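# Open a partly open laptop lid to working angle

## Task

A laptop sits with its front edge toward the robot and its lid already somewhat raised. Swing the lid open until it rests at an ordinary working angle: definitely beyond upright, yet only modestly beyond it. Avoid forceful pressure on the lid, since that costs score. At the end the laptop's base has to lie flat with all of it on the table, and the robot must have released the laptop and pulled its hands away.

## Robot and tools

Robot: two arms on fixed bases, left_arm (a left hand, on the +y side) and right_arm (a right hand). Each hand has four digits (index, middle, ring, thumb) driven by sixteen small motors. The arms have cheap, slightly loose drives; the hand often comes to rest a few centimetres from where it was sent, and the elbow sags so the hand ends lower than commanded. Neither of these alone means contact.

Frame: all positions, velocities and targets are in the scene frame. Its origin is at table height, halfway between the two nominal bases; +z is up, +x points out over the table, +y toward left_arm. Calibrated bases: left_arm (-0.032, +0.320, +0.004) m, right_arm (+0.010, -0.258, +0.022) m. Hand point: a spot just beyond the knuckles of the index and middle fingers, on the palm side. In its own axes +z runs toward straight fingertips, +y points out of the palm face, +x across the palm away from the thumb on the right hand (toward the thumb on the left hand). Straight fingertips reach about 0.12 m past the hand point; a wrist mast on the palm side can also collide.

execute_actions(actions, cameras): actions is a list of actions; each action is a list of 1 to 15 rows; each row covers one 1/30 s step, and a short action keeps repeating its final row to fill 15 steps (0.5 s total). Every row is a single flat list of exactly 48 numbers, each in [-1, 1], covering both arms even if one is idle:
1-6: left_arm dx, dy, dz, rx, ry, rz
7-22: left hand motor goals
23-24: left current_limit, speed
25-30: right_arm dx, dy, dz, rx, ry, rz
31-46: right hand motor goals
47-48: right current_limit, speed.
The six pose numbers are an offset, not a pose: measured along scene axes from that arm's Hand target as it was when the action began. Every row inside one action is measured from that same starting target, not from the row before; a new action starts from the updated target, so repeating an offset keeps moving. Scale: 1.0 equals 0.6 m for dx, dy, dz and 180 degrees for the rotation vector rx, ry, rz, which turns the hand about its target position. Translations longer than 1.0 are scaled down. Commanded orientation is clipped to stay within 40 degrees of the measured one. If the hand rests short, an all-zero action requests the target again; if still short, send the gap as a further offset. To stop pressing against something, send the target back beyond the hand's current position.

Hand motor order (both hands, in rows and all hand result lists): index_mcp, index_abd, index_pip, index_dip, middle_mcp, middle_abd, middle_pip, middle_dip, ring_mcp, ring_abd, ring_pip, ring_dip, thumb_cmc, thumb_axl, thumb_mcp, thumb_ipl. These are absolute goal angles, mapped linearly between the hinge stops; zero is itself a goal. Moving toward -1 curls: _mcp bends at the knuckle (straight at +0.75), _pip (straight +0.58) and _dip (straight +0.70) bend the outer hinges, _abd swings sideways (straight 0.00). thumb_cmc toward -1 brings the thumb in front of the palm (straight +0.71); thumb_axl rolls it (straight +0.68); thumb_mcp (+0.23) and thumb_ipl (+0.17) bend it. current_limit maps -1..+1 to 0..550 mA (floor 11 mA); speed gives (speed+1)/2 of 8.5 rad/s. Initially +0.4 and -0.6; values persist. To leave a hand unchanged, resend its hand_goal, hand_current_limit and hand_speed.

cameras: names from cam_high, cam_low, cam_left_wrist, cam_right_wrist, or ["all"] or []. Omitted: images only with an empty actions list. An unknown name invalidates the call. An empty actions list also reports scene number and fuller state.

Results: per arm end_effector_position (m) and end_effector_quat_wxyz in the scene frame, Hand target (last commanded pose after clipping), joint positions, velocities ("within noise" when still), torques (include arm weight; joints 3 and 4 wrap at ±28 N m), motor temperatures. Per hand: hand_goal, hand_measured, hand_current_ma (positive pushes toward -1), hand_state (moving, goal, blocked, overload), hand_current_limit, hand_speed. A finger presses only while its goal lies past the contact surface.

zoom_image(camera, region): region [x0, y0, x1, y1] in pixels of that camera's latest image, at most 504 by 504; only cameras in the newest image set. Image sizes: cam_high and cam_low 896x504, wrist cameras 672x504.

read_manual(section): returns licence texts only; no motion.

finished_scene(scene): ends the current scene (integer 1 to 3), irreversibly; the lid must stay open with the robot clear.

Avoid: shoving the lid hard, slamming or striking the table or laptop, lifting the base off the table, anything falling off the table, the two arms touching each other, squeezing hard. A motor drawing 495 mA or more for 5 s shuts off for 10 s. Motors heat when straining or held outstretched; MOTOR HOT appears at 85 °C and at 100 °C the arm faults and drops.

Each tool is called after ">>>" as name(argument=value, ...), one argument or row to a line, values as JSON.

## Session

>>> execute_actions(
  actions=[],
)

Scene clock: 0.00 s.
left_arm: end_effector_position=(+0.3931, +0.4611, +0.1513) hand_goal=(+0.754, +0.000, +0.576, +0.696, +0.754, +0.000, +0.576, +0.696, +0.754, +0.000, +0.576, +0.696, +0.714, +0.678, +0.226, +0.168) hand_measured=(+0.754, +0.000, +0.576, +0.696, +0.754, +0.000, +0.576, +0.696, +0.754, +0.000, +0.576, +0.696, +0.714, +0.678, +0.226, +0.168) hand_current_ma=(+0, +0, +0, +0, +0, +0, +0, +0, +0, +0, +0, +0, +0, +0, +0, +0) hand_state=(goal, goal, goal, goal, goal, goal, goal, goal, goal, goal, goal, goal, goal, overload, goal, goal) hand_current_limit=0.40 hand_speed=-0.60 end_effector_quat_wxyz=(+0.389, -0.062, +0.916, +0.083) | right_arm: end_effector_position=(+0.8179, -0.1505, +0.2417) hand_goal=(+0.754, +0.000, +0.576, +0.696, +0.754, +0.000, +0.576, +0.696, +0.754, +0.000, +0.576, +0.696, +0.714, +0.678, +0.226, +0.168) hand_measured=(+0.754, +0.000, +0.576, +0.696, +0.754, +0.000, +0.576, +0.696, +0.754, +0.000, +0.576, +0.696, +0.714, +0.678, +0.226, +0.168) hand_current_ma=(+0, +0, +0, +0, +0, +0, +0, +0, +0, +0, +0, +0, +0, +0, +0, +0) hand_state=(goal, goal, goal, goal, goal, goal, goal, goal, goal, goal, goal, goal, goal, goal, goal, goal) hand_current_limit=0.40 hand_speed=-0.60 end_effector_quat_wxyz=(+0.096, +0.804, +0.580, +0.088)
Joint positions: left_arm=[0.046 1.196 0.697 -0.265 -0.148 -1.569] | right_arm=[0.186 2.27 2.432 -1.495 0.108 0.541]
Joint velocities: within noise
Joint torques (N m): no reading
Motor temperatures (°C): left_arm=[39 38 37 31 32 32] | right_arm=[36 41 39 34 31 30]
Heat: left arm: hottest waist 39 °C; right arm: hottest shoulder 41 °C.
Hand target: left_arm +0.4085, +0.4596, +0.1767; +0.415, -0.061, +0.904, +0.082 | right_arm +0.8223, -0.1547, +0.2791; +0.108, +0.803, +0.574, +0.117
camera_calibration:
cam_left_wrist: T_world_to_cam=[[0.691186, -0.537225, 0.483375, -0.127063], [-0.678676, -0.712359, 0.17873, 0.51518], [0.248318, -0.45159, -0.856974, 0.361092], [0, 0, 0, 1]] pos_world=[0.347798, 0.461798, 0.278788]
cam_right_wrist: T_world_to_cam=[[0.330164, -0.932662, 0.145374, -0.416458], [-0.801791, -0.19583, 0.564607, 0.439892], [-0.498119, -0.302972, -0.812456, 0.687045], [0, 0, 0, 1]] pos_world=[0.832431, -0.0941145, 0.37037]

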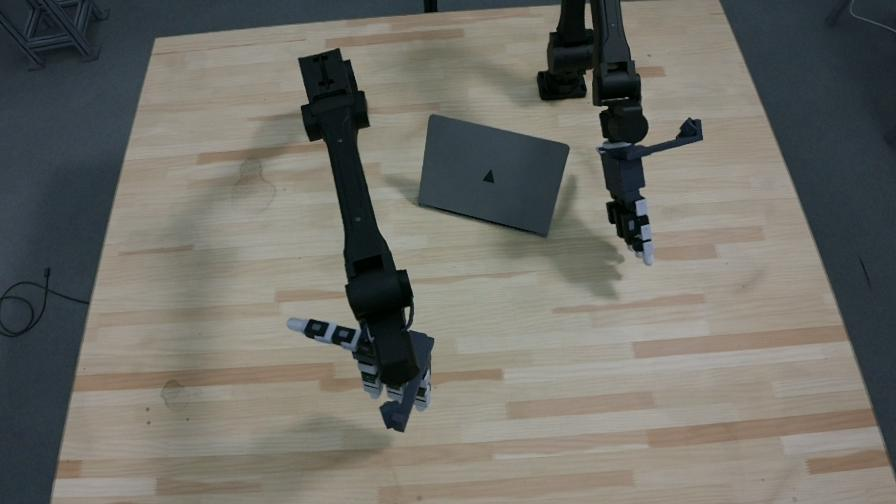

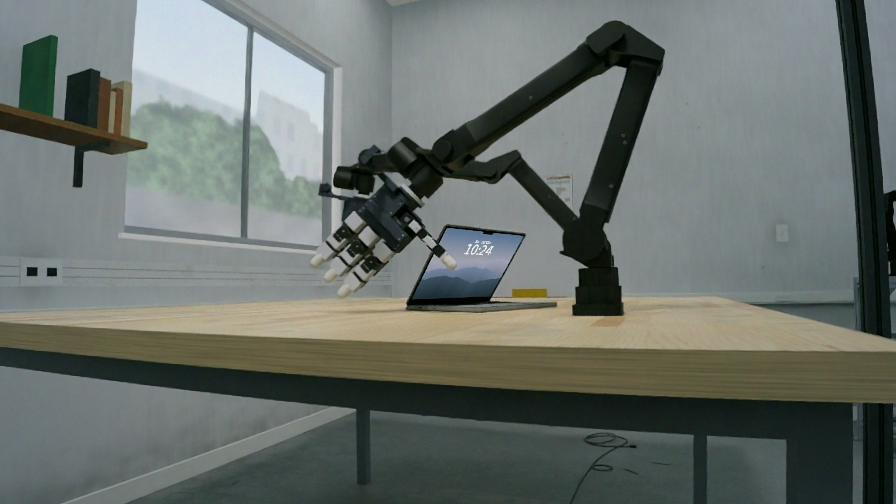

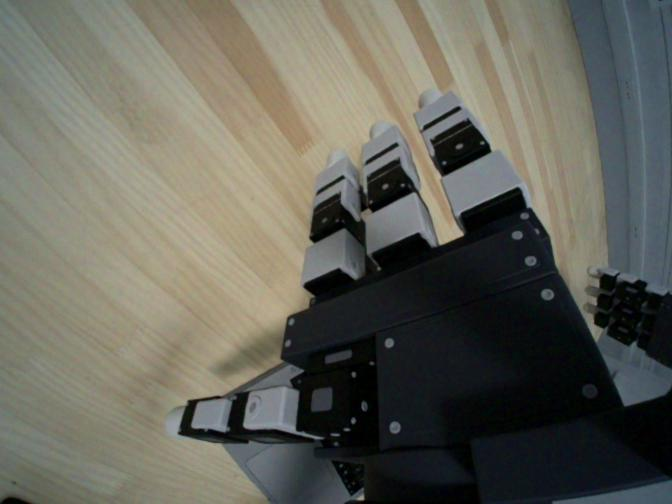

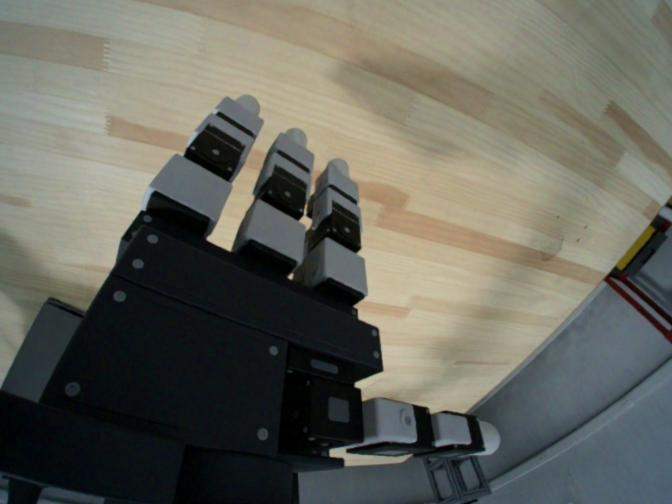

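>>> execute_actions(
  actions=[
    [[-0.0167,-0.033,0.1,0.0329,0.0233,-0.0731,0.754,0,0.576,0.696,0.754,0,0.576,0.696,0.754,0,0.576,0.696,0.714,0.678,0.226,0.168,0.4,-0.6,0,0,0,0,0,0,0.754,0,0.576,0.696,0.754,0,0.576,0.696,0.754,0,0.576,0.696,0.714,0.678,0.226,0.168,0.4,-0.6]],
    [[-0.0167,-0.033,0.1,0.0329,0.0233,-0.0731,0.754,0,0.576,0.696,0.754,0,0.576,0.696,0.754,0,0.576,0.696,0.714,0.678,0.226,0.168,0.4,-0.6,0,0,0,0,0,0,0.754,0,0.576,0.696,0.754,0,0.576,0.696,0.754,0,0.576,0.696,0.714,0.678,0.226,0.168,0.4,-0.6]],
    [[-0.0167,-0.033,0.1,0.0329,0.0233,-0.0731,0.754,0,0.576,0.696,0.754,0,0.576,0.696,0.754,0,0.576,0.696,0.714,0.678,0.226,0.168,0.4,-0.6,0,0,0,0,0,0,0.754,0,0.576,0.696,0.754,0,0.576,0.696,0.754,0,0.576,0.696,0.714,0.678,0.226,0.168,0.4,-0.6]],
    [[-0.0167,-0.033,0.1,0.0329,0.0233,-0.0731,0.754,0,0.576,0.696,0.754,0,0.576,0.696,0.754,0,0.576,0.696,0.714,0.678,0.226,0.168,0.4,-0.6,0,0,0,0,0,0,0.754,0,0.576,0.696,0.754,0,0.576,0.696,0.754,0,0.576,0.696,0.714,0.678,0.226,0.168,0.4,-0.6]],
  ],
  cameras=["cam_high","cam_low"],
)

Scene clock: 17.33 s.
left_arm: end_effector_position=(+0.3644, +0.3788, +0.3892) hand_goal=(+0.754, +0.000, +0.576, +0.696, +0.754, +0.000, +0.576, +0.696, +0.754, +0.000, +0.576, +0.696, +0.714, +0.678, +0.226, +0.168) hand_measured=(+0.756, +0.002, +0.576, +0.696, +0.756, +0.002, +0.576, +0.696, +0.756, +0.002, +0.576, +0.696, +0.718, +0.678, +0.220, +0.168) hand_current_ma=(+7, +6, +1, +0, +7, +5, +1, +0, +8, +4, +0, +0, +18, +0, -27, -3) hand_state=(goal, goal, goal, goal, goal, goal, goal, goal, goal, goal, goal, goal, goal, overload, goal, goal) hand_current_limit=0.40 hand_speed=-0.60 end_effector_quat_wxyz=(+0.265, +0.434, +0.859, +0.066) | right_arm: end_effector_position=(+0.8179, -0.1505, +0.2417) hand_goal=(+0.754, +0.000, +0.576, +0.696, +0.754, +0.000, +0.576, +0.696, +0.754, +0.000, +0.576, +0.696, +0.714, +0.678, +0.226, +0.168) hand_measured=(+0.754, +0.000, +0.576, +0.696, +0.754, +0.000, +0.576, +0.696, +0.754, +0.000, +0.576, +0.696, +0.714, +0.678, +0.224, +0.168) hand_current_ma=(-2, +0, +1, +0, -2, +0, +1, +0, -2, +0, +1, +0, +0, -1, -6, -1) hand_state=(goal, goal, goal, goal, goal, goal, goal, goal, goal, goal, goal, goal, goal, goal, goal, goal) hand_current_limit=0.40 hand_speed=-0.60 end_effector_quat_wxyz=(+0.096, +0.804, +0.580, +0.088)
Joint positions: left_arm=[0.008 0.937 1.203 -1.299 0.134 -0.638] | right_arm=[0.186 2.27 2.432 -1.495 0.108 0.541]
Joint torques (N m): left_arm=[1.85 -3.84 13.97 0.92 0.18 0.28] | right_arm=[-0.79 -19.9 10.4 1.35 0.3 -0.03]
Motor temperatures (°C): left_arm=[39 38 41 31 32 32] | right_arm=[36 45 45 34 31 30]
Heat: left arm: hottest elbow 41 °C; right arm: hottest shoulder 45 °C.
Hand target: left_arm +0.3684, +0.3804, +0.4167; +0.281, +0.437, +0.851, +0.076 | right_arm +0.8223, -0.1547, +0.2791; +0.108, +0.803, +0.574, +0.117
Off the commanded pose: left_arm 0.028 m, 2 deg | right_arm 0.038 m, 4 deg.
Images, in order (width x height): cam_high 896x504, cam_low 896x504.

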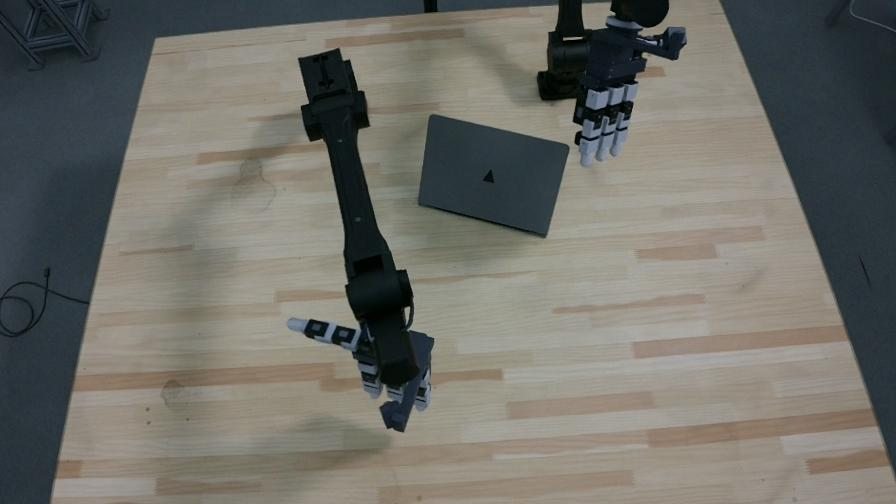

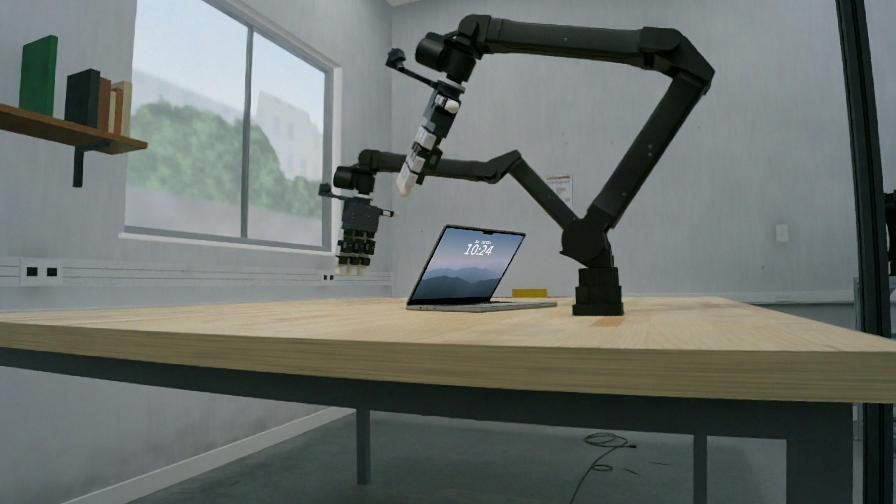

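>>> execute_actions(
  actions=[
    [[-0.028,-0.113,0.01,0.0329,0.0233,-0.0731,0.754,0,0.576,0.696,0.754,0,0.576,0.696,0.754,0,0.576,0.696,0.714,0.678,0.226,0.168,0.4,-0.6,0,0,0,0,0,0,0.754,0,0.576,0.696,0.754,0,0.576,0.696,0.754,0,0.576,0.696,0.714,0.678,0.226,0.168,0.4,-0.6]],
    [[-0.028,-0.113,0.01,0.0329,0.0233,-0.0731,0.754,0,0.576,0.696,0.754,0,0.576,0.696,0.754,0,0.576,0.696,0.714,0.678,0.226,0.168,0.4,-0.6,0,0,0,0,0,0,0.754,0,0.576,0.696,0.754,0,0.576,0.696,0.754,0,0.576,0.696,0.714,0.678,0.226,0.168,0.4,-0.6]],
    [[-0.028,-0.113,0.01,0.0329,0.0233,-0.0731,0.754,0,0.576,0.696,0.754,0,0.576,0.696,0.754,0,0.576,0.696,0.714,0.678,0.226,0.168,0.4,-0.6,0,0,0,0,0,0,0.754,0,0.576,0.696,0.754,0,0.576,0.696,0.754,0,0.576,0.696,0.714,0.678,0.226,0.168,0.4,-0.6]],
    [[-0.028,-0.113,0.01,0.0329,0.0233,-0.0731,0.754,0,0.576,0.696,0.754,0,0.576,0.696,0.754,0,0.576,0.696,0.714,0.678,0.226,0.168,0.4,-0.6,0,0,0,0,0,0,0.754,0,0.576,0.696,0.754,0,0.576,0.696,0.754,0,0.576,0.696,0.714,0.678,0.226,0.168,0.4,-0.6]],
  ],
  cameras=["cam_high","cam_low","cam_left_wrist"],
)

Scene clock: 20.80 s.
left_arm: end_effector_position=(+0.2972, +0.1110, +0.4095) hand_goal=(+0.754, +0.000, +0.576, +0.696, +0.754, +0.000, +0.576, +0.696, +0.754, +0.000, +0.576, +0.696, +0.714, +0.678, +0.226, +0.168) hand_measured=(+0.754, +0.002, +0.576, +0.696, +0.754, +0.000, +0.576, +0.696, +0.754, +0.000, +0.576, +0.696, +0.716, +0.678, +0.222, +0.168) hand_current_ma=(+3, +3, +0, +0, +2, +3, +0, +0, +4, +2, -1, +0, +11, +0, -19, -3) hand_state=(goal, goal, goal, goal, goal, goal, goal, goal, goal, goal, goal, goal, goal, overload, goal, goal) hand_current_limit=0.40 hand_speed=-0.60 end_effector_quat_wxyz=(+0.101, +0.812, +0.571, +0.059) | right_arm: end_effector_position=(+0.8179, -0.1505, +0.2417) hand_goal=(+0.754, +0.000, +0.576, +0.696, +0.754, +0.000, +0.576, +0.696, +0.754, +0.000, +0.576, +0.696, +0.714, +0.678, +0.226, +0.168) hand_measured=(+0.754, +0.000, +0.576, +0.696, +0.754, +0.000, +0.576, +0.696, +0.754, +0.000, +0.576, +0.696, +0.714, +0.678, +0.224, +0.168) hand_current_ma=(-2, +0, +1, +0, -2, +0, +1, +0, -2, +0, +1, +0, +0, -1, -6, -1) hand_state=(goal, goal, goal, goal, goal, goal, goal, goal, goal, goal, goal, goal, goal, goal, goal, goal) hand_current_limit=0.40 hand_speed=-0.60 end_effector_quat_wxyz=(+0.096, +0.804, +0.580, +0.088)
Joint positions: left_arm=[-0.758 1.079 1.429 -1.695 -0.07 -0.378] | right_arm=[0.186 2.27 2.432 -1.495 0.108 0.541]
Joint torques (N m): left_arm=[1.67 -5.66 14.15 0.44 -0.42 0.3] | right_arm=[-0.79 -19.9 10.4 1.36 0.3 -0.03]
Heat: left arm: hottest elbow 41 °C; right arm: hottest shoulder 45 °C.
Hand target: left_arm +0.3012, +0.1092, +0.4407; +0.071, +0.818, +0.569, +0.049 | right_arm +0.8223, -0.1547, +0.2791; +0.108, +0.803, +0.574, +0.117
Off the commanded pose: left_arm 0.031 m, 4 deg | right_arm 0.038 m, 4 deg.
joint sent to its limit (left arm) — joint 4 (wrist pitch), lower limit. The joint targets are off in position and orientation.
camera_calibration:
cam_left_wrist: T_world_to_cam=[[-0.810446, -0.560795, -0.169374, 0.342556], [-0.541129, 0.605898, 0.583153, -0.198308], [-0.224406, 0.564266, -0.79451, 0.450227], [0, 0, 0, 1]] pos_world=[0.271346, 0.05821, 0.531373]
Images, in order (width x height): cam_high 896x504, cam_low 896x504, cam_left_wrist 672x504.

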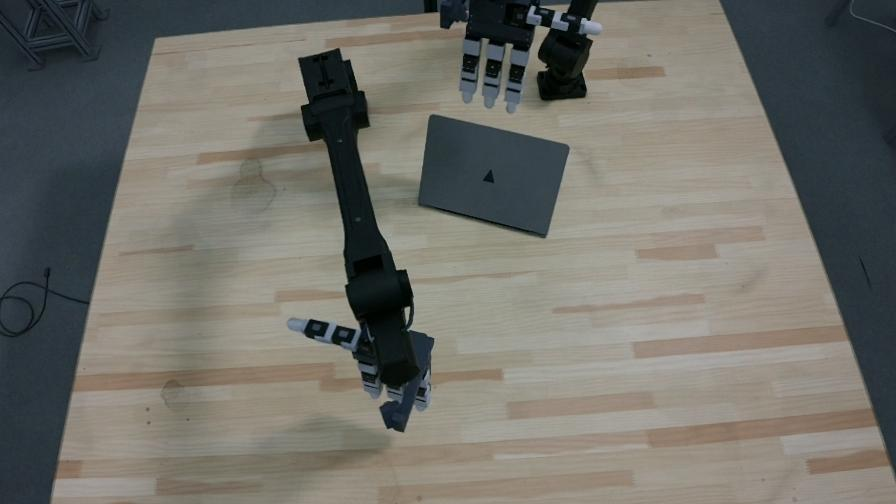

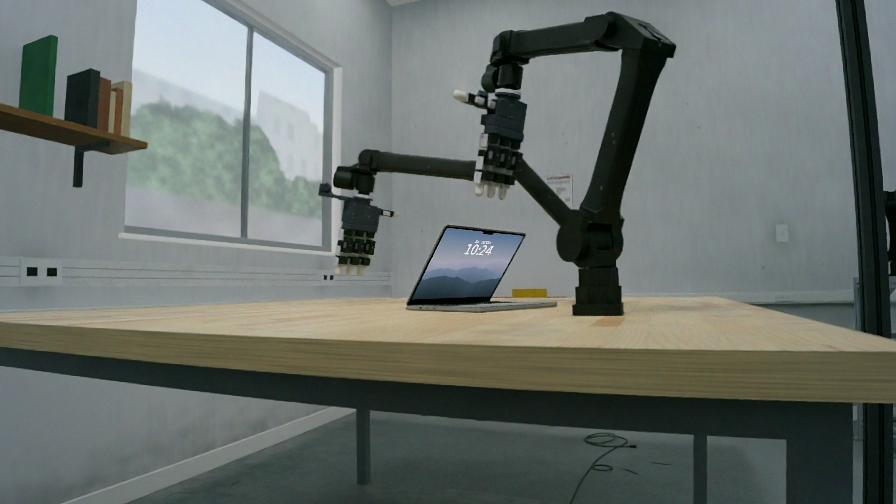

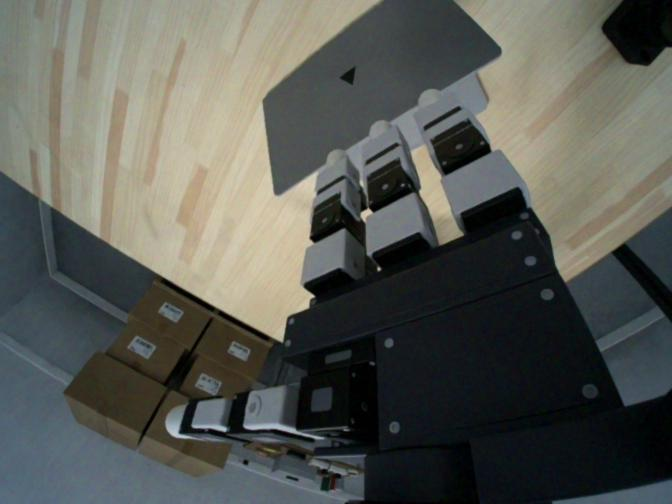

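>>> execute_actions(
  actions=[
    [[-0.04,0.059,-0.01,0,0,0,0.754,0,0.576,0.696,0.754,0,0.576,0.696,0.754,0,0.576,0.696,0.714,0.678,0.226,0.168,0.4,-0.6,0,0,0,0,0,0,0.754,0,0.576,0.696,0.754,0,0.576,0.696,0.754,0,0.576,0.696,0.714,0.678,0.226,0.168,0.4,-0.6]],
    [[0,0,-0.08,0,0,0,0.754,0,0.576,0.696,0.754,0,0.576,0.696,0.754,0,0.576,0.696,0.714,0.678,0.226,0.168,0.4,-0.6,0,0,0,0,0,0,0.754,0,0.576,0.696,0.754,0,0.576,0.696,0.754,0,0.576,0.696,0.714,0.678,0.226,0.168,0.4,-0.6]],
    [[0,0,-0.08,0,0,0,0.754,0,0.576,0.696,0.754,0,0.576,0.696,0.754,0,0.576,0.696,0.714,0.678,0.226,0.168,0.4,-0.6,0,0,0,0,0,0,0.754,0,0.576,0.696,0.754,0,0.576,0.696,0.754,0,0.576,0.696,0.714,0.678,0.226,0.168,0.4,-0.6]],
  ],
  cameras=["cam_high","cam_low","cam_left_wrist"],
)

Scene clock: 24.87 s.
left_arm: end_effector_position=(+0.2701, +0.1454, +0.3228) hand_goal=(+0.754, +0.000, +0.576, +0.696, +0.754, +0.000, +0.576, +0.696, +0.754, +0.000, +0.576, +0.696, +0.714, +0.678, +0.226, +0.168) hand_measured=(+0.754, +0.000, +0.576, +0.696, +0.754, +0.000, +0.576, +0.696, +0.754, +0.000, +0.576, +0.696, +0.716, +0.678, +0.222, +0.168) hand_current_ma=(+1, +3, +0, +0, +1, +2, +0, +0, +1, +2, -1, +0, +9, +0, -16, -3) hand_state=(goal, goal, goal, goal, goal, goal, goal, goal, goal, goal, goal, goal, goal, overload, goal, goal) hand_current_limit=0.40 hand_speed=-0.60 end_effector_quat_wxyz=(+0.046, +0.820, +0.569, +0.044) | right_arm: end_effector_position=(+0.8179, -0.1505, +0.2417) hand_goal=(+0.754, +0.000, +0.576, +0.696, +0.754, +0.000, +0.576, +0.696, +0.754, +0.000, +0.576, +0.696, +0.714, +0.678, +0.226, +0.168) hand_measured=(+0.754, +0.000, +0.576, +0.696, +0.754, +0.000, +0.576, +0.696, +0.754, +0.000, +0.576, +0.696, +0.714, +0.678, +0.224, +0.168) hand_current_ma=(-2, +0, +1, +0, -2, +0, +1, +0, -2, +0, +1, +0, +0, -1, -6, -1) hand_state=(goal, goal, goal, goal, goal, goal, goal, goal, goal, goal, goal, goal, goal, goal, goal, goal) hand_current_limit=0.40 hand_speed=-0.60 end_effector_quat_wxyz=(+0.096, +0.804, +0.580, +0.088)
Joint positions: left_arm=[-0.722 0.984 1.168 -1.641 -0.061 -0.335] | right_arm=[0.186 2.27 2.432 -1.495 0.108 0.541]
Joint torques (N m): left_arm=[1.9 -5.07 10.61 1.24 -0.05 0.26] | right_arm=[-0.85 -19.96 10.39 1.36 0.29 -0.03]
Heat: left arm: hottest elbow 41 °C; right arm: hottest shoulder 46 °C.
Hand target: left_arm +0.2772, +0.1446, +0.3387; +0.071, +0.818, +0.569, +0.049 | right_arm +0.8223, -0.1547, +0.2791; +0.108, +0.803, +0.574, +0.117
Off the commanded pose: left_arm 0.017 m, 3 deg | right_arm 0.038 m, 4 deg.
camera_calibration:
cam_left_wrist: T_world_to_cam=[[-0.828607, -0.542584, -0.137891, 0.31728], [-0.480995, 0.563957, 0.671264, -0.221807], [-0.286452, 0.622539, -0.728279, 0.342757], [0, 0, 0, 1]] pos_world=[0.254395, 0.0838608, 0.442264]
Images, in order (width x height): cam_high 896x504, cam_low 896x504, cam_left_wrist 672x504.

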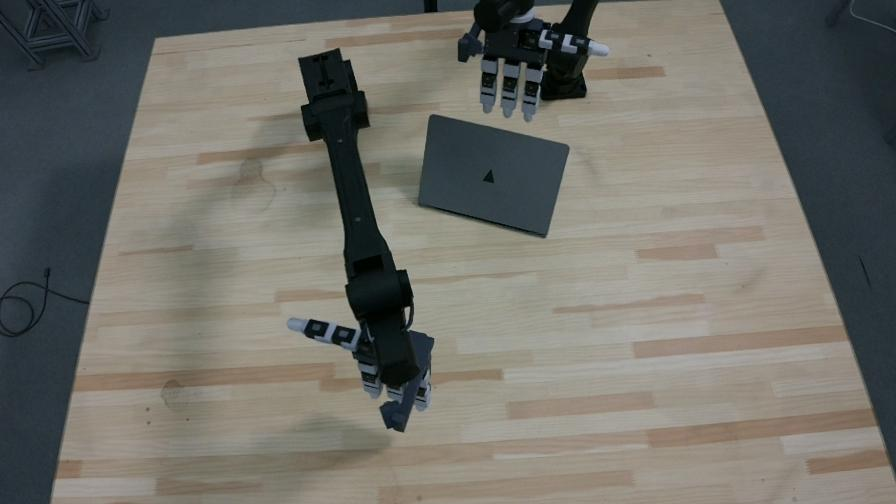

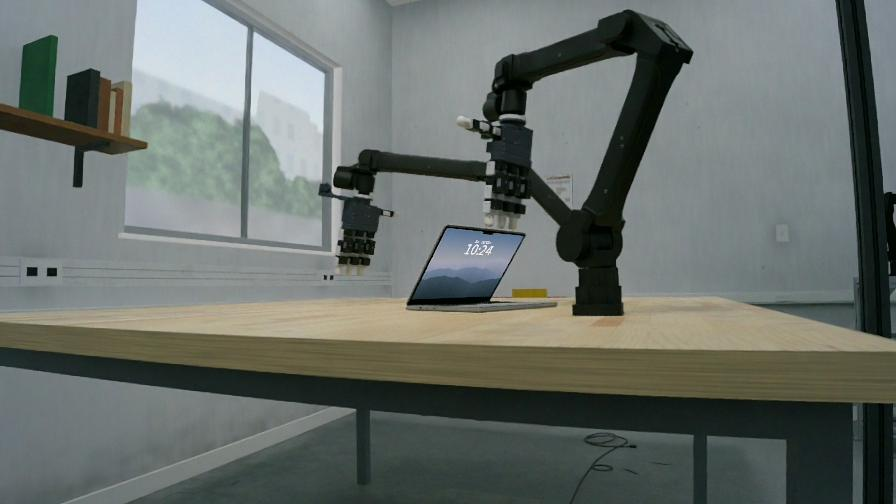

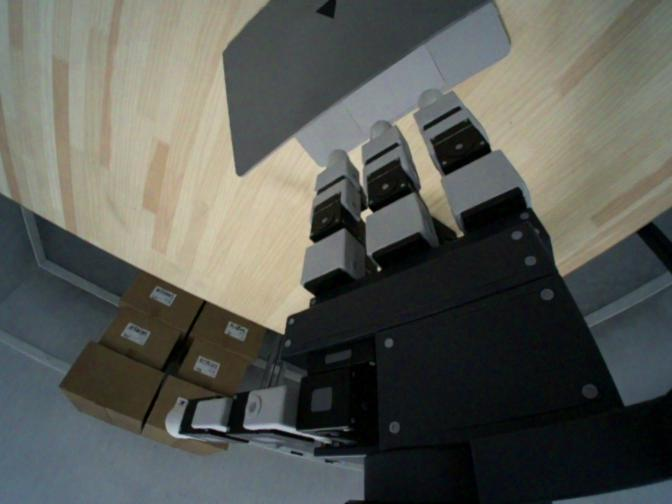

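>>> execute_actions(
  actions=[
    [[0.0313,-0.0115,-0.03,0,0,0,0.754,0,0.576,0.696,0.754,0,0.576,0.696,0.754,0,0.576,0.696,0.714,0.678,0.226,0.168,0.4,-0.6,0,0,0,0,0,0,0.754,0,0.576,0.696,0.754,0,0.576,0.696,0.754,0,0.576,0.696,0.714,0.678,0.226,0.168,0.4,-0.6]],
    [[0.0313,-0.0115,0,0,0,0,0.754,0,0.576,0.696,0.754,0,0.576,0.696,0.754,0,0.576,0.696,0.714,0.678,0.226,0.168,0.4,-0.6,0,0,0,0,0,0,0.754,0,0.576,0.696,0.754,0,0.576,0.696,0.754,0,0.576,0.696,0.714,0.678,0.226,0.168,0.4,-0.6]],
    [[0.0313,-0.0115,0,0,0,0,0.754,0,0.576,0.696,0.754,0,0.576,0.696,0.754,0,0.576,0.696,0.714,0.678,0.226,0.168,0.4,-0.6,0,0,0,0,0,0,0.754,0,0.576,0.696,0.754,0,0.576,0.696,0.754,0,0.576,0.696,0.714,0.678,0.226,0.168,0.4,-0.6]],
    [[0.0313,-0.0115,0,0,0,0,0.754,0,0.576,0.696,0.754,0,0.576,0.696,0.754,0,0.576,0.696,0.714,0.678,0.226,0.168,0.4,-0.6,0,0,0,0,0,0,0.754,0,0.576,0.696,0.754,0,0.576,0.696,0.754,0,0.576,0.696,0.714,0.678,0.226,0.168,0.4,-0.6]],
  ],
  cameras=["cam_high","cam_low","cam_left_wrist"],
)

Scene clock: 28.97 s.
left_arm: end_effector_position=(+0.3183, +0.1310, +0.2786) hand_goal=(+0.754, +0.000, +0.576, +0.696, +0.754, +0.000, +0.576, +0.696, +0.754, +0.000, +0.576, +0.696, +0.714, +0.678, +0.226, +0.168) hand_measured=(+0.794, +0.000, +0.592, +0.698, +0.794, +0.000, +0.592, +0.696, +0.794, +0.000, +0.590, +0.696, +0.716, +0.678, +0.222, +0.168) hand_current_ma=(+187, +3, +71, +5, +185, +2, +64, +3, +188, +2, +56, +1, +9, +0, -16, -3) hand_state=(blocked, goal, goal, goal, blocked, goal, goal, goal, blocked, goal, goal, goal, goal, overload, goal, goal) hand_current_limit=0.40 hand_speed=-0.60 end_effector_quat_wxyz=(+0.015, +0.820, +0.571, +0.027) | right_arm: end_effector_position=(+0.8179, -0.1505, +0.2417) hand_goal=(+0.754, +0.000, +0.576, +0.696, +0.754, +0.000, +0.576, +0.696, +0.754, +0.000, +0.576, +0.696, +0.714, +0.678, +0.226, +0.168) hand_measured=(+0.754, +0.000, +0.576, +0.696, +0.754, +0.000, +0.576, +0.696, +0.754, +0.000, +0.576, +0.696, +0.714, +0.678, +0.224, +0.168) hand_current_ma=(-2, +0, +1, +0, -2, +0, +1, +0, -2, +0, +1, +0, +0, -1, -6, -1) hand_state=(goal, goal, goal, goal, goal, goal, goal, goal, goal, goal, goal, goal, goal, goal, goal, goal) hand_current_limit=0.40 hand_speed=-0.60 end_effector_quat_wxyz=(+0.096, +0.804, +0.580, +0.088)
Joint positions: left_arm=[-0.65 1.142 1.177 -1.56 -0.04 -0.268] | right_arm=[0.186 2.27 2.432 -1.495 0.108 0.541]
Joint torques (N m): left_arm=[1.96 -6.36 16.06 2.07 -0.31 0.34] | right_arm=[-0.85 -19.9 10.39 1.36 0.3 -0.03]
Heat: left arm: hottest elbow 42 °C; right arm: hottest shoulder 47 °C.
Hand target: left_arm +0.3523, +0.1170, +0.3207; +0.071, +0.818, +0.569, +0.049 | right_arm +0.8223, -0.1547, +0.2791; +0.108, +0.803, +0.574, +0.117
Off the commanded pose: left_arm 0.056 m, 7 deg | right_arm 0.038 m, 4 deg.
camera_calibration:
cam_left_wrist: T_world_to_cam=[[-0.834563, -0.541558, -0.101092, 0.334829], [-0.437772, 0.540508, 0.718475, -0.184745], [-0.334455, 0.643869, -0.688167, 0.334549], [0, 0, 0, 1]] pos_world=[0.310452, 0.0657798, 0.396809]
Images, in order (width x height): cam_high 896x504, cam_low 896x504, cam_left_wrist 672x504.

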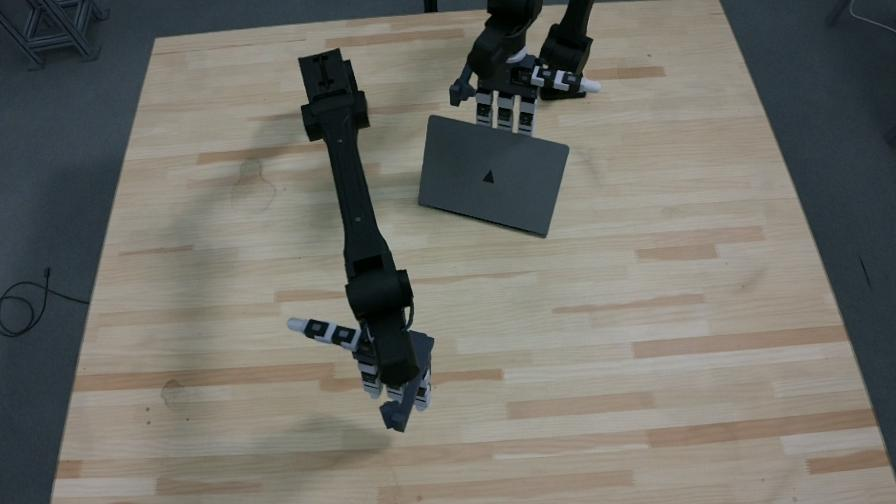

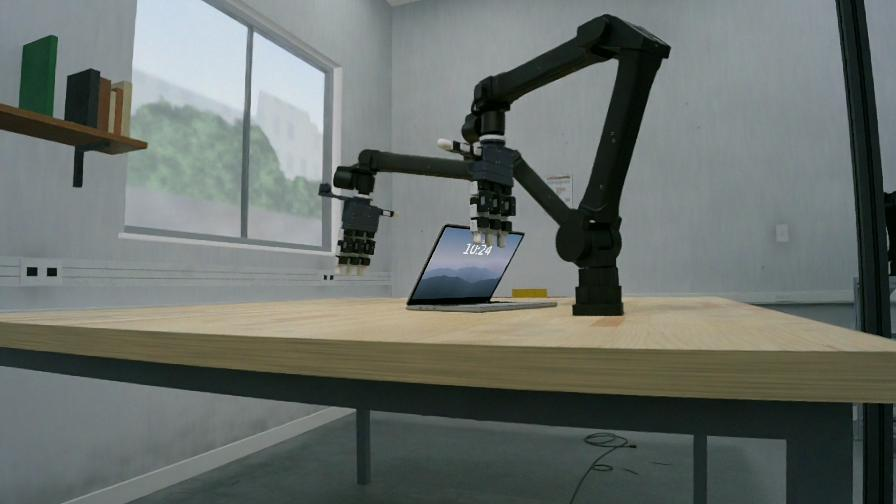

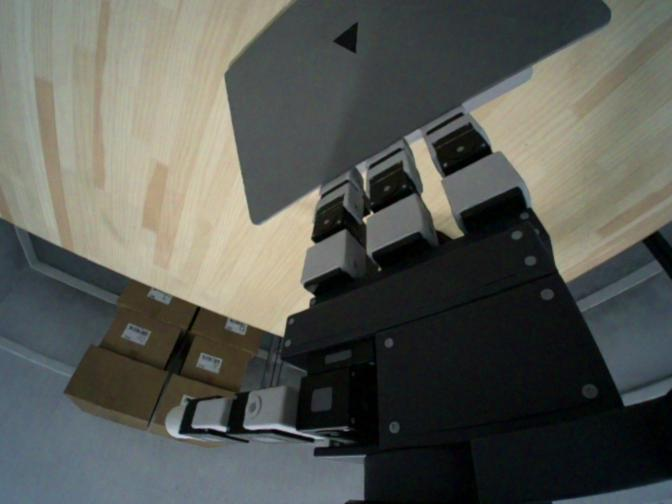

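>>> execute_actions(
  actions=[
    [[0.0313,-0.0115,0.016,0,0,0,0.754,0,0.576,0.696,0.754,0,0.576,0.696,0.754,0,0.576,0.696,0.714,0.678,0.226,0.168,0.4,-0.6,0,0,0,0,0,0,0.754,0,0.576,0.696,0.754,0,0.576,0.696,0.754,0,0.576,0.696,0.714,0.678,0.226,0.168,0.4,-0.6]],
    [[0.0313,-0.0115,0.016,0,0,0,0.754,0,0.576,0.696,0.754,0,0.576,0.696,0.754,0,0.576,0.696,0.714,0.678,0.226,0.168,0.4,-0.6,0,0,0,0,0,0,0.754,0,0.576,0.696,0.754,0,0.576,0.696,0.754,0,0.576,0.696,0.714,0.678,0.226,0.168,0.4,-0.6]],
    [[0.0313,-0.0115,0.01,0,0,0,0.754,0,0.576,0.696,0.754,0,0.576,0.696,0.754,0,0.576,0.696,0.714,0.678,0.226,0.168,0.4,-0.6,0,0,0,0,0,0,0.754,0,0.576,0.696,0.754,0,0.576,0.696,0.754,0,0.576,0.696,0.714,0.678,0.226,0.168,0.4,-0.6]],
  ],
  cameras=["cam_high","cam_low"],
)

Scene clock: 31.97 s.
left_arm: end_effector_position=(+0.3851, +0.1042, +0.3113) hand_goal=(+0.754, +0.000, +0.576, +0.696, +0.754, +0.000, +0.576, +0.696, +0.754, +0.000, +0.576, +0.696, +0.714, +0.678, +0.226, +0.168) hand_measured=(+0.794, +0.002, +0.592, +0.698, +0.794, +0.002, +0.592, +0.696, +0.794, +0.002, +0.590, +0.696, +0.716, +0.678, +0.222, +0.168) hand_current_ma=(+188, +3, +71, +5, +188, +4, +64, +3, +189, +4, +56, +1, +9, +0, -16, -3) hand_state=(blocked, goal, goal, goal, blocked, goal, goal, goal, blocked, goal, goal, goal, goal, overload, goal, goal) hand_current_limit=0.40 hand_speed=-0.60 end_effector_quat_wxyz=(+0.031, +0.819, +0.571, +0.034) | right_arm: end_effector_position=(+0.8179, -0.1505, +0.2417) hand_goal=(+0.754, +0.000, +0.576, +0.696, +0.754, +0.000, +0.576, +0.696, +0.754, +0.000, +0.576, +0.696, +0.714, +0.678, +0.226, +0.168) hand_measured=(+0.754, +0.000, +0.576, +0.696, +0.754, +0.000, +0.576, +0.696, +0.754, +0.000, +0.576, +0.696, +0.714, +0.678, +0.224, +0.168) hand_current_ma=(-2, +0, +1, +0, -2, +0, +1, +0, -2, +0, +1, +0, +0, -1, -6, -1) hand_state=(goal, goal, goal, goal, goal, goal, goal, goal, goal, goal, goal, goal, goal, goal, goal, goal) hand_current_limit=0.40 hand_speed=-0.60 end_effector_quat_wxyz=(+0.096, +0.804, +0.580, +0.088)
Joint positions: left_arm=[-0.606 1.308 1.392 -1.571 -0.039 -0.224] | right_arm=[0.186 2.27 2.432 -1.495 0.108 0.541]
Joint torques (N m): left_arm=[2.32 -8.35 15.23 1.32 -0.1 0.26] | right_arm=[-0.79 -19.96 10.4 1.36 0.29 -0.03]
Heat: left arm: hottest elbow 42 °C; right arm: hottest shoulder 47 °C.
Hand target: left_arm +0.4086, +0.0963, +0.3459; +0.071, +0.818, +0.569, +0.049 | right_arm +0.8223, -0.1547, +0.2791; +0.108, +0.803, +0.574, +0.117
Off the commanded pose: left_arm 0.043 m, 5 deg | right_arm 0.038 m, 4 deg.
Images, in order (width x height): cam_high 896x504, cam_low 896x504.

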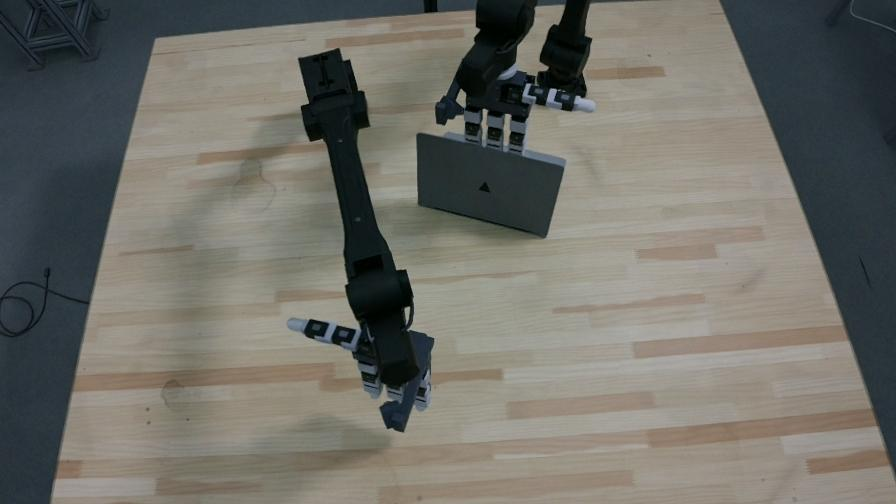

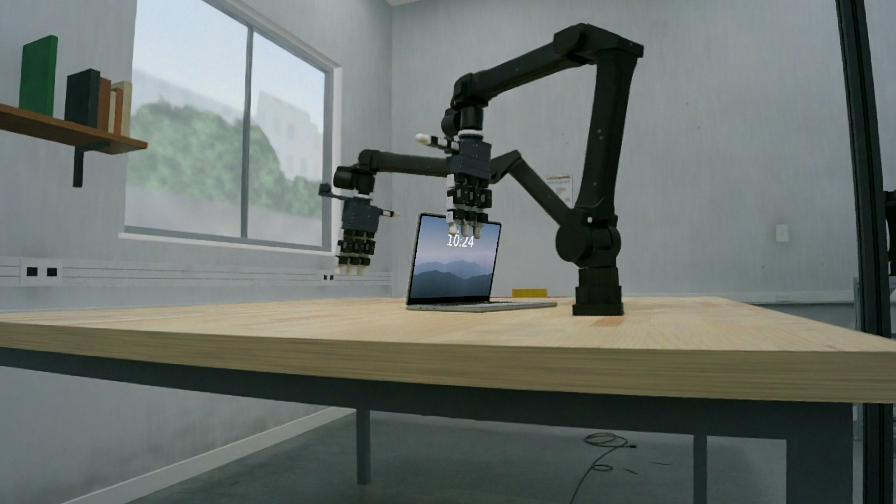

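>>> execute_actions(
  actions=[
    [[0.0313,-0.0115,0,0,0,0,0.754,0,0.576,0.696,0.754,0,0.576,0.696,0.754,0,0.576,0.696,0.714,0.678,0.226,0.168,0.4,-0.6,0,0,0,0,0,0,0.754,0,0.576,0.696,0.754,0,0.576,0.696,0.754,0,0.576,0.696,0.714,0.678,0.226,0.168,0.4,-0.6]],
    [[0.0313,-0.0115,0,0,0,0,0.754,0,0.576,0.696,0.754,0,0.576,0.696,0.754,0,0.576,0.696,0.714,0.678,0.226,0.168,0.4,-0.6,0,0,0,0,0,0,0.754,0,0.576,0.696,0.754,0,0.576,0.696,0.754,0,0.576,0.696,0.714,0.678,0.226,0.168,0.4,-0.6]],
    [[0.0313,-0.0115,0,0,0,0,0.754,0,0.576,0.696,0.754,0,0.576,0.696,0.754,0,0.576,0.696,0.714,0.678,0.226,0.168,0.4,-0.6,0,0,0,0,0,0,0.754,0,0.576,0.696,0.754,0,0.576,0.696,0.754,0,0.576,0.696,0.714,0.678,0.226,0.168,0.4,-0.6]],
  ],
  cameras=["cam_high","cam_low"],
)

Scene clock: 34.80 s.
left_arm: end_effector_position=(+0.4409, +0.0835, +0.3130) hand_goal=(+0.754, +0.000, +0.576, +0.696, +0.754, +0.000, +0.576, +0.696, +0.754, +0.000, +0.576, +0.696, +0.714, +0.678, +0.226, +0.168) hand_measured=(+0.790, +0.002, +0.592, +0.700, +0.790, +0.002, +0.590, +0.702, +0.790, +0.002, +0.590, +0.700, +0.716, +0.678, +0.222, +0.168) hand_current_ma=(+170, +6, +68, +19, +169, +6, +61, +21, +171, +6, +56, +19, +9, +0, -16, -3) hand_state=(blocked, goal, goal, goal, blocked, goal, goal, goal, blocked, goal, goal, goal, goal, overload, goal, goal) hand_current_limit=0.40 hand_speed=-0.60 end_effector_quat_wxyz=(+0.031, +0.820, +0.571, +0.034) | right_arm: end_effector_position=(+0.8179, -0.1505, +0.2417) hand_goal=(+0.754, +0.000, +0.576, +0.696, +0.754, +0.000, +0.576, +0.696, +0.754, +0.000, +0.576, +0.696, +0.714, +0.678, +0.226, +0.168) hand_measured=(+0.754, +0.000, +0.576, +0.696, +0.754, +0.000, +0.576, +0.696, +0.754, +0.000, +0.576, +0.696, +0.714, +0.678, +0.224, +0.168) hand_current_ma=(-2, +0, +1, +0, -2, +0, +1, +0, -2, +0, +1, +0, +0, -1, -6, -1) hand_state=(goal, goal, goal, goal, goal, goal, goal, goal, goal, goal, goal, goal, goal, goal, goal, goal) hand_current_limit=0.40 hand_speed=-0.60 end_effector_quat_wxyz=(+0.096, +0.804, +0.580, +0.088)
Joint positions: left_arm=[-0.575 1.46 1.547 -1.574 -0.037 -0.193] | right_arm=[0.186 2.27 2.432 -1.495 0.108 0.541]
Joint torques (N m): left_arm=[1.61 -10.29 14.93 1.68 -0.04 0.24] | right_arm=[-0.79 -19.96 10.39 1.37 0.3 -0.03]
Heat: left arm: hottest elbow 43 °C; right arm: hottest shoulder 48 °C.
Hand target: left_arm +0.4650, +0.0756, +0.3459; +0.071, +0.818, +0.569, +0.049 | right_arm +0.8223, -0.1547, +0.2791; +0.108, +0.803, +0.574, +0.117
Off the commanded pose: left_arm 0.041 m, 5 deg | right_arm 0.038 m, 4 deg.
Images, in order (width x height): cam_high 896x504, cam_low 896x504.

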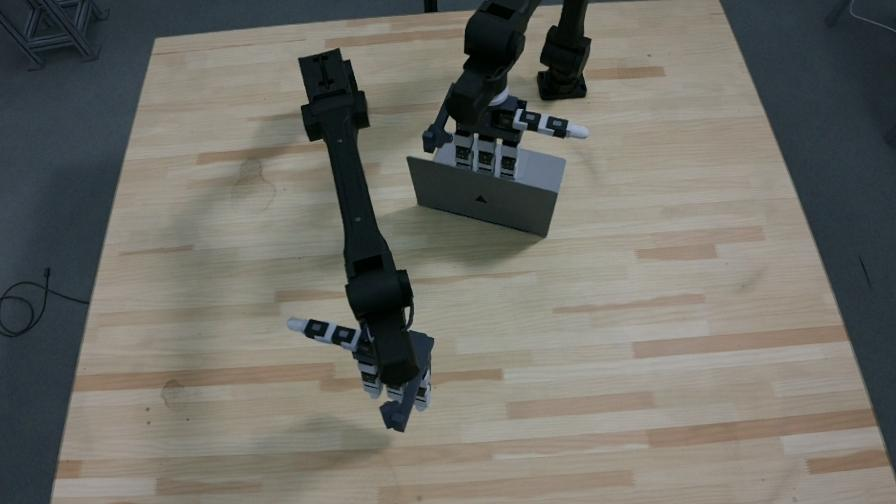

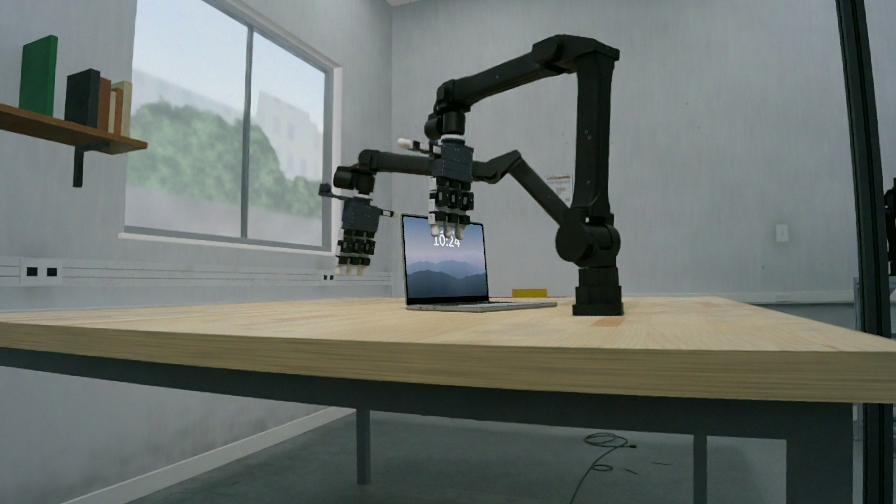

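>>> execute_actions(
  actions=[
    [[0.0266,-0.0098,0,0,0,0,0.754,0,0.576,0.696,0.754,0,0.576,0.696,0.754,0,0.576,0.696,0.714,0.678,0.226,0.168,0.4,-0.6,0,0,0,0,0,0,0.754,0,0.576,0.696,0.754,0,0.576,0.696,0.754,0,0.576,0.696,0.714,0.678,0.226,0.168,0.4,-0.6]],
    [[0.0266,-0.0098,0,0,0,0,0.754,0,0.576,0.696,0.754,0,0.576,0.696,0.754,0,0.576,0.696,0.714,0.678,0.226,0.168,0.4,-0.6,0,0,0,0,0,0,0.754,0,0.576,0.696,0.754,0,0.576,0.696,0.754,0,0.576,0.696,0.714,0.678,0.226,0.168,0.4,-0.6]],
    [[0.0266,-0.0098,0,0,0,0,0.754,0,0.576,0.696,0.754,0,0.576,0.696,0.754,0,0.576,0.696,0.714,0.678,0.226,0.168,0.4,-0.6,0,0,0,0,0,0,0.754,0,0.576,0.696,0.754,0,0.576,0.696,0.754,0,0.576,0.696,0.714,0.678,0.226,0.168,0.4,-0.6]],
  ],
  cameras=["cam_high","cam_low"],
)

Scene clock: 37.90 s.
left_arm: end_effector_position=(+0.4904, +0.0652, +0.3040) hand_goal=(+0.754, +0.000, +0.576, +0.696, +0.754, +0.000, +0.576, +0.696, +0.754, +0.000, +0.576, +0.696, +0.714, +0.678, +0.226, +0.168) hand_measured=(+0.790, +0.002, +0.596, +0.706, +0.792, +0.004, +0.596, +0.706, +0.794, +0.004, +0.594, +0.704, +0.716, +0.678, +0.222, +0.168) hand_current_ma=(+175, +10, +85, +43, +179, +11, +81, +42, +188, +11, +77, +37, +9, +0, -16, -3) hand_state=(blocked, goal, blocked, goal, blocked, goal, goal, goal, blocked, goal, goal, goal, goal, overload, goal, goal) hand_current_limit=0.40 hand_speed=-0.60 end_effector_quat_wxyz=(+0.026, +0.819, +0.572, +0.030) | right_arm: end_effector_position=(+0.8179, -0.1505, +0.2417) hand_goal=(+0.754, +0.000, +0.576, +0.696, +0.754, +0.000, +0.576, +0.696, +0.754, +0.000, +0.576, +0.696, +0.714, +0.678, +0.226, +0.168) hand_measured=(+0.754, +0.000, +0.576, +0.696, +0.754, +0.000, +0.576, +0.696, +0.754, +0.000, +0.576, +0.696, +0.714, +0.678, +0.224, +0.168) hand_current_ma=(-2, +0, +1, +0, -2, +0, +1, +0, -2, +0, +1, +0, +0, -1, -6, -1) hand_state=(goal, goal, goal, goal, goal, goal, goal, goal, goal, goal, goal, goal, goal, goal, goal, goal) hand_current_limit=0.40 hand_speed=-0.60 end_effector_quat_wxyz=(+0.096, +0.804, +0.580, +0.088)
Joint positions: left_arm=[-0.554 1.604 1.691 -1.586 -0.032 -0.174] | right_arm=[0.186 2.27 2.432 -1.495 0.108 0.541]
Joint torques (N m): left_arm=[1.9 -14.1 15.84 1.07 -0.03 0.24] | right_arm=[-0.79 -19.96 10.4 1.36 0.3 -0.03]
Heat: left arm: hottest elbow 43 °C; right arm: hottest shoulder 48 °C.
Hand target: left_arm +0.5128, +0.0580, +0.3458; +0.071, +0.818, +0.569, +0.049 | right_arm +0.8223, -0.1547, +0.2791; +0.108, +0.803, +0.574, +0.117
Off the commanded pose: left_arm 0.048 m, 6 deg | right_arm 0.038 m, 4 deg.
Images, in order (width x height): cam_high 896x504, cam_low 896x504.

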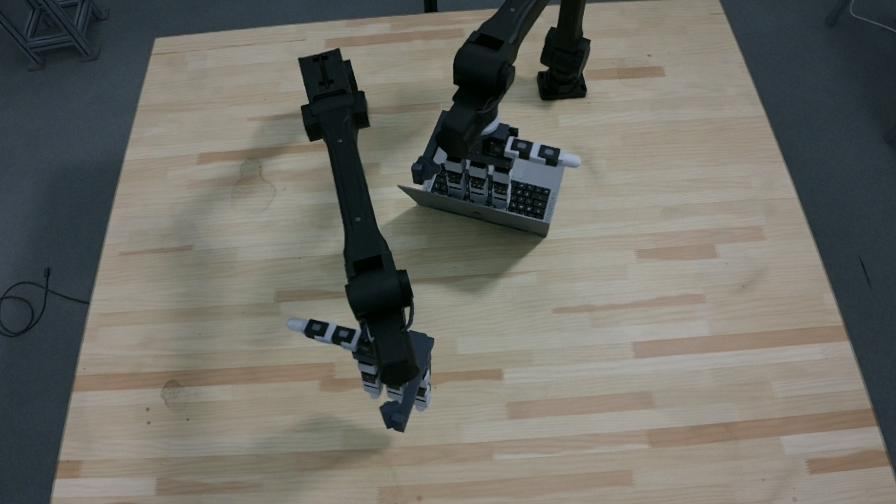

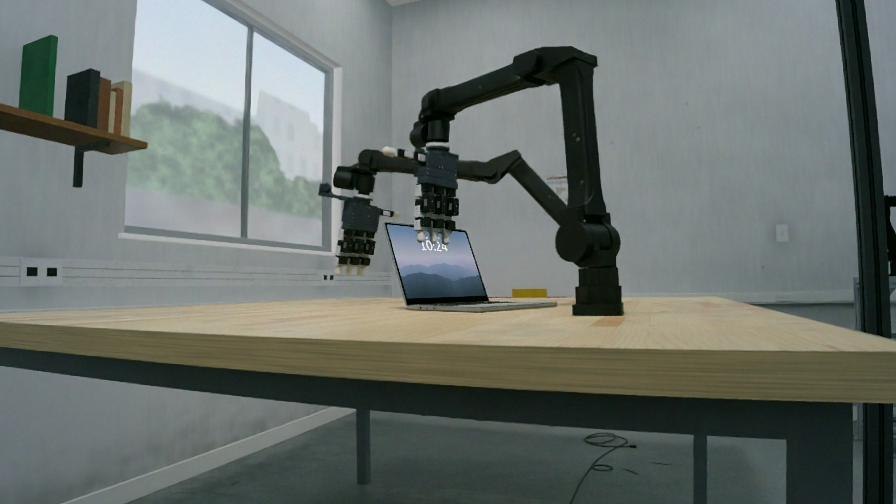

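>>> execute_actions(
  actions=[
    [[-0.047,0.017,0,0,0,0,0.754,0,0.576,0.696,0.754,0,0.576,0.696,0.754,0,0.576,0.696,0.714,0.678,0.226,0.168,0.4,-0.6,0,0,0,0,0,0,0.754,0,0.576,0.696,0.754,0,0.576,0.696,0.754,0,0.576,0.696,0.714,0.678,0.226,0.168,0.4,-0.6]],
    [[-0.08,0.03,0.05,0,0,0,0.754,0,0.576,0.696,0.754,0,0.576,0.696,0.754,0,0.576,0.696,0.714,0.678,0.226,0.168,0.4,-0.6,0,0,0,0,0,0,0.754,0,0.576,0.696,0.754,0,0.576,0.696,0.754,0,0.576,0.696,0.714,0.678,0.226,0.168,0.4,-0.6]],
    [[-0.08,0.03,0.1,0,0,0,0.754,0,0.576,0.696,0.754,0,0.576,0.696,0.754,0,0.576,0.696,0.714,0.678,0.226,0.168,0.4,-0.6,0,0,0,0,0,0,0.754,0,0.576,0.696,0.754,0,0.576,0.696,0.754,0,0.576,0.696,0.714,0.678,0.226,0.168,0.4,-0.6]],
  ],
  cameras=["cam_high","cam_low"],
)

Scene clock: 41.00 s.
left_arm: end_effector_position=(+0.3861, +0.1030, +0.4172) hand_goal=(+0.754, +0.000, +0.576, +0.696, +0.754, +0.000, +0.576, +0.696, +0.754, +0.000, +0.576, +0.696, +0.714, +0.678, +0.226, +0.168) hand_measured=(+0.754, +0.002, +0.578, +0.698, +0.754, +0.002, +0.578, +0.698, +0.754, +0.002, +0.576, +0.698, +0.714, +0.678, +0.222, +0.168) hand_current_ma=(-2, +7, +4, +11, -2, +8, +4, +10, -2, +7, +3, +9, +2, +0, -18, -3) hand_state=(goal, goal, goal, goal, goal, goal, goal, goal, goal, goal, goal, goal, goal, overload, goal, goal) hand_current_limit=0.40 hand_speed=-0.60 end_effector_quat_wxyz=(+0.088, +0.822, +0.560, +0.057) | right_arm: end_effector_position=(+0.8179, -0.1505, +0.2417) hand_goal=(+0.754, +0.000, +0.576, +0.696, +0.754, +0.000, +0.576, +0.696, +0.754, +0.000, +0.576, +0.696, +0.714, +0.678, +0.226, +0.168) hand_measured=(+0.754, +0.000, +0.576, +0.696, +0.754, +0.000, +0.576, +0.696, +0.754, +0.000, +0.576, +0.696, +0.714, +0.678, +0.224, +0.168) hand_current_ma=(-2, +0, +1, +0, -2, +0, +1, +0, -2, +0, +1, +0, +0, -1, -6, -1) hand_state=(goal, goal, goal, goal, goal, goal, goal, goal, goal, goal, goal, goal, goal, goal, goal, goal) hand_current_limit=0.40 hand_speed=-0.60 end_effector_quat_wxyz=(+0.096, +0.804, +0.580, +0.088)
Joint positions: left_arm=[-0.601 1.285 1.617 -1.695 -0.037 -0.197] | right_arm=[0.186 2.27 2.432 -1.495 0.108 0.541]
Joint torques (N m): left_arm=[1.14 -8.47 11.82 0.34 -0.39 -0.09] | right_arm=[-0.79 -19.96 10.4 1.36 0.3 -0.03]
Heat: left arm: hottest elbow 44 °C; right arm: hottest shoulder 49 °C.
Hand target: left_arm +0.3887, +0.1042, +0.4359; +0.071, +0.818, +0.569, +0.049 | right_arm +0.8223, -0.1547, +0.2791; +0.108, +0.803, +0.574, +0.117
Off the commanded pose: left_arm 0.019 m, 2 deg | right_arm 0.038 m, 4 deg.
joint sent to its limit (left arm) — joint 4 (wrist pitch), lower limit. The joint targets are off in position and orientation.
Images, in order (width x height): cam_high 896x504, cam_low 896x504.

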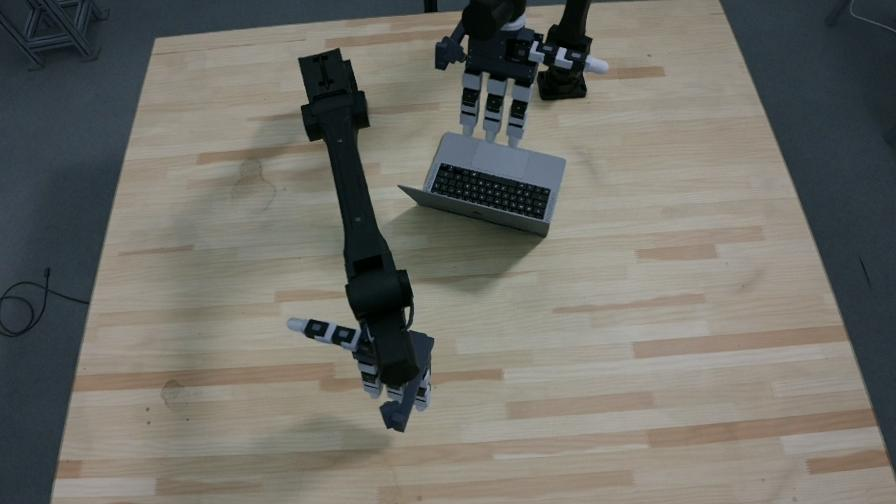

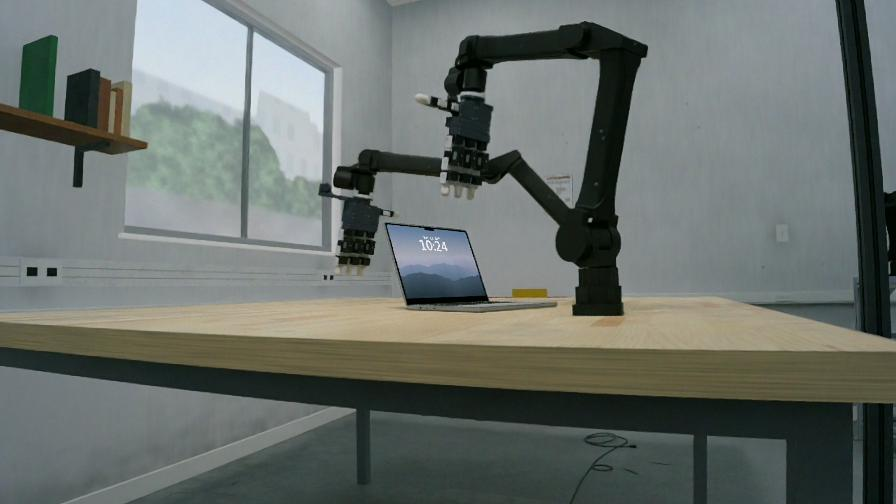

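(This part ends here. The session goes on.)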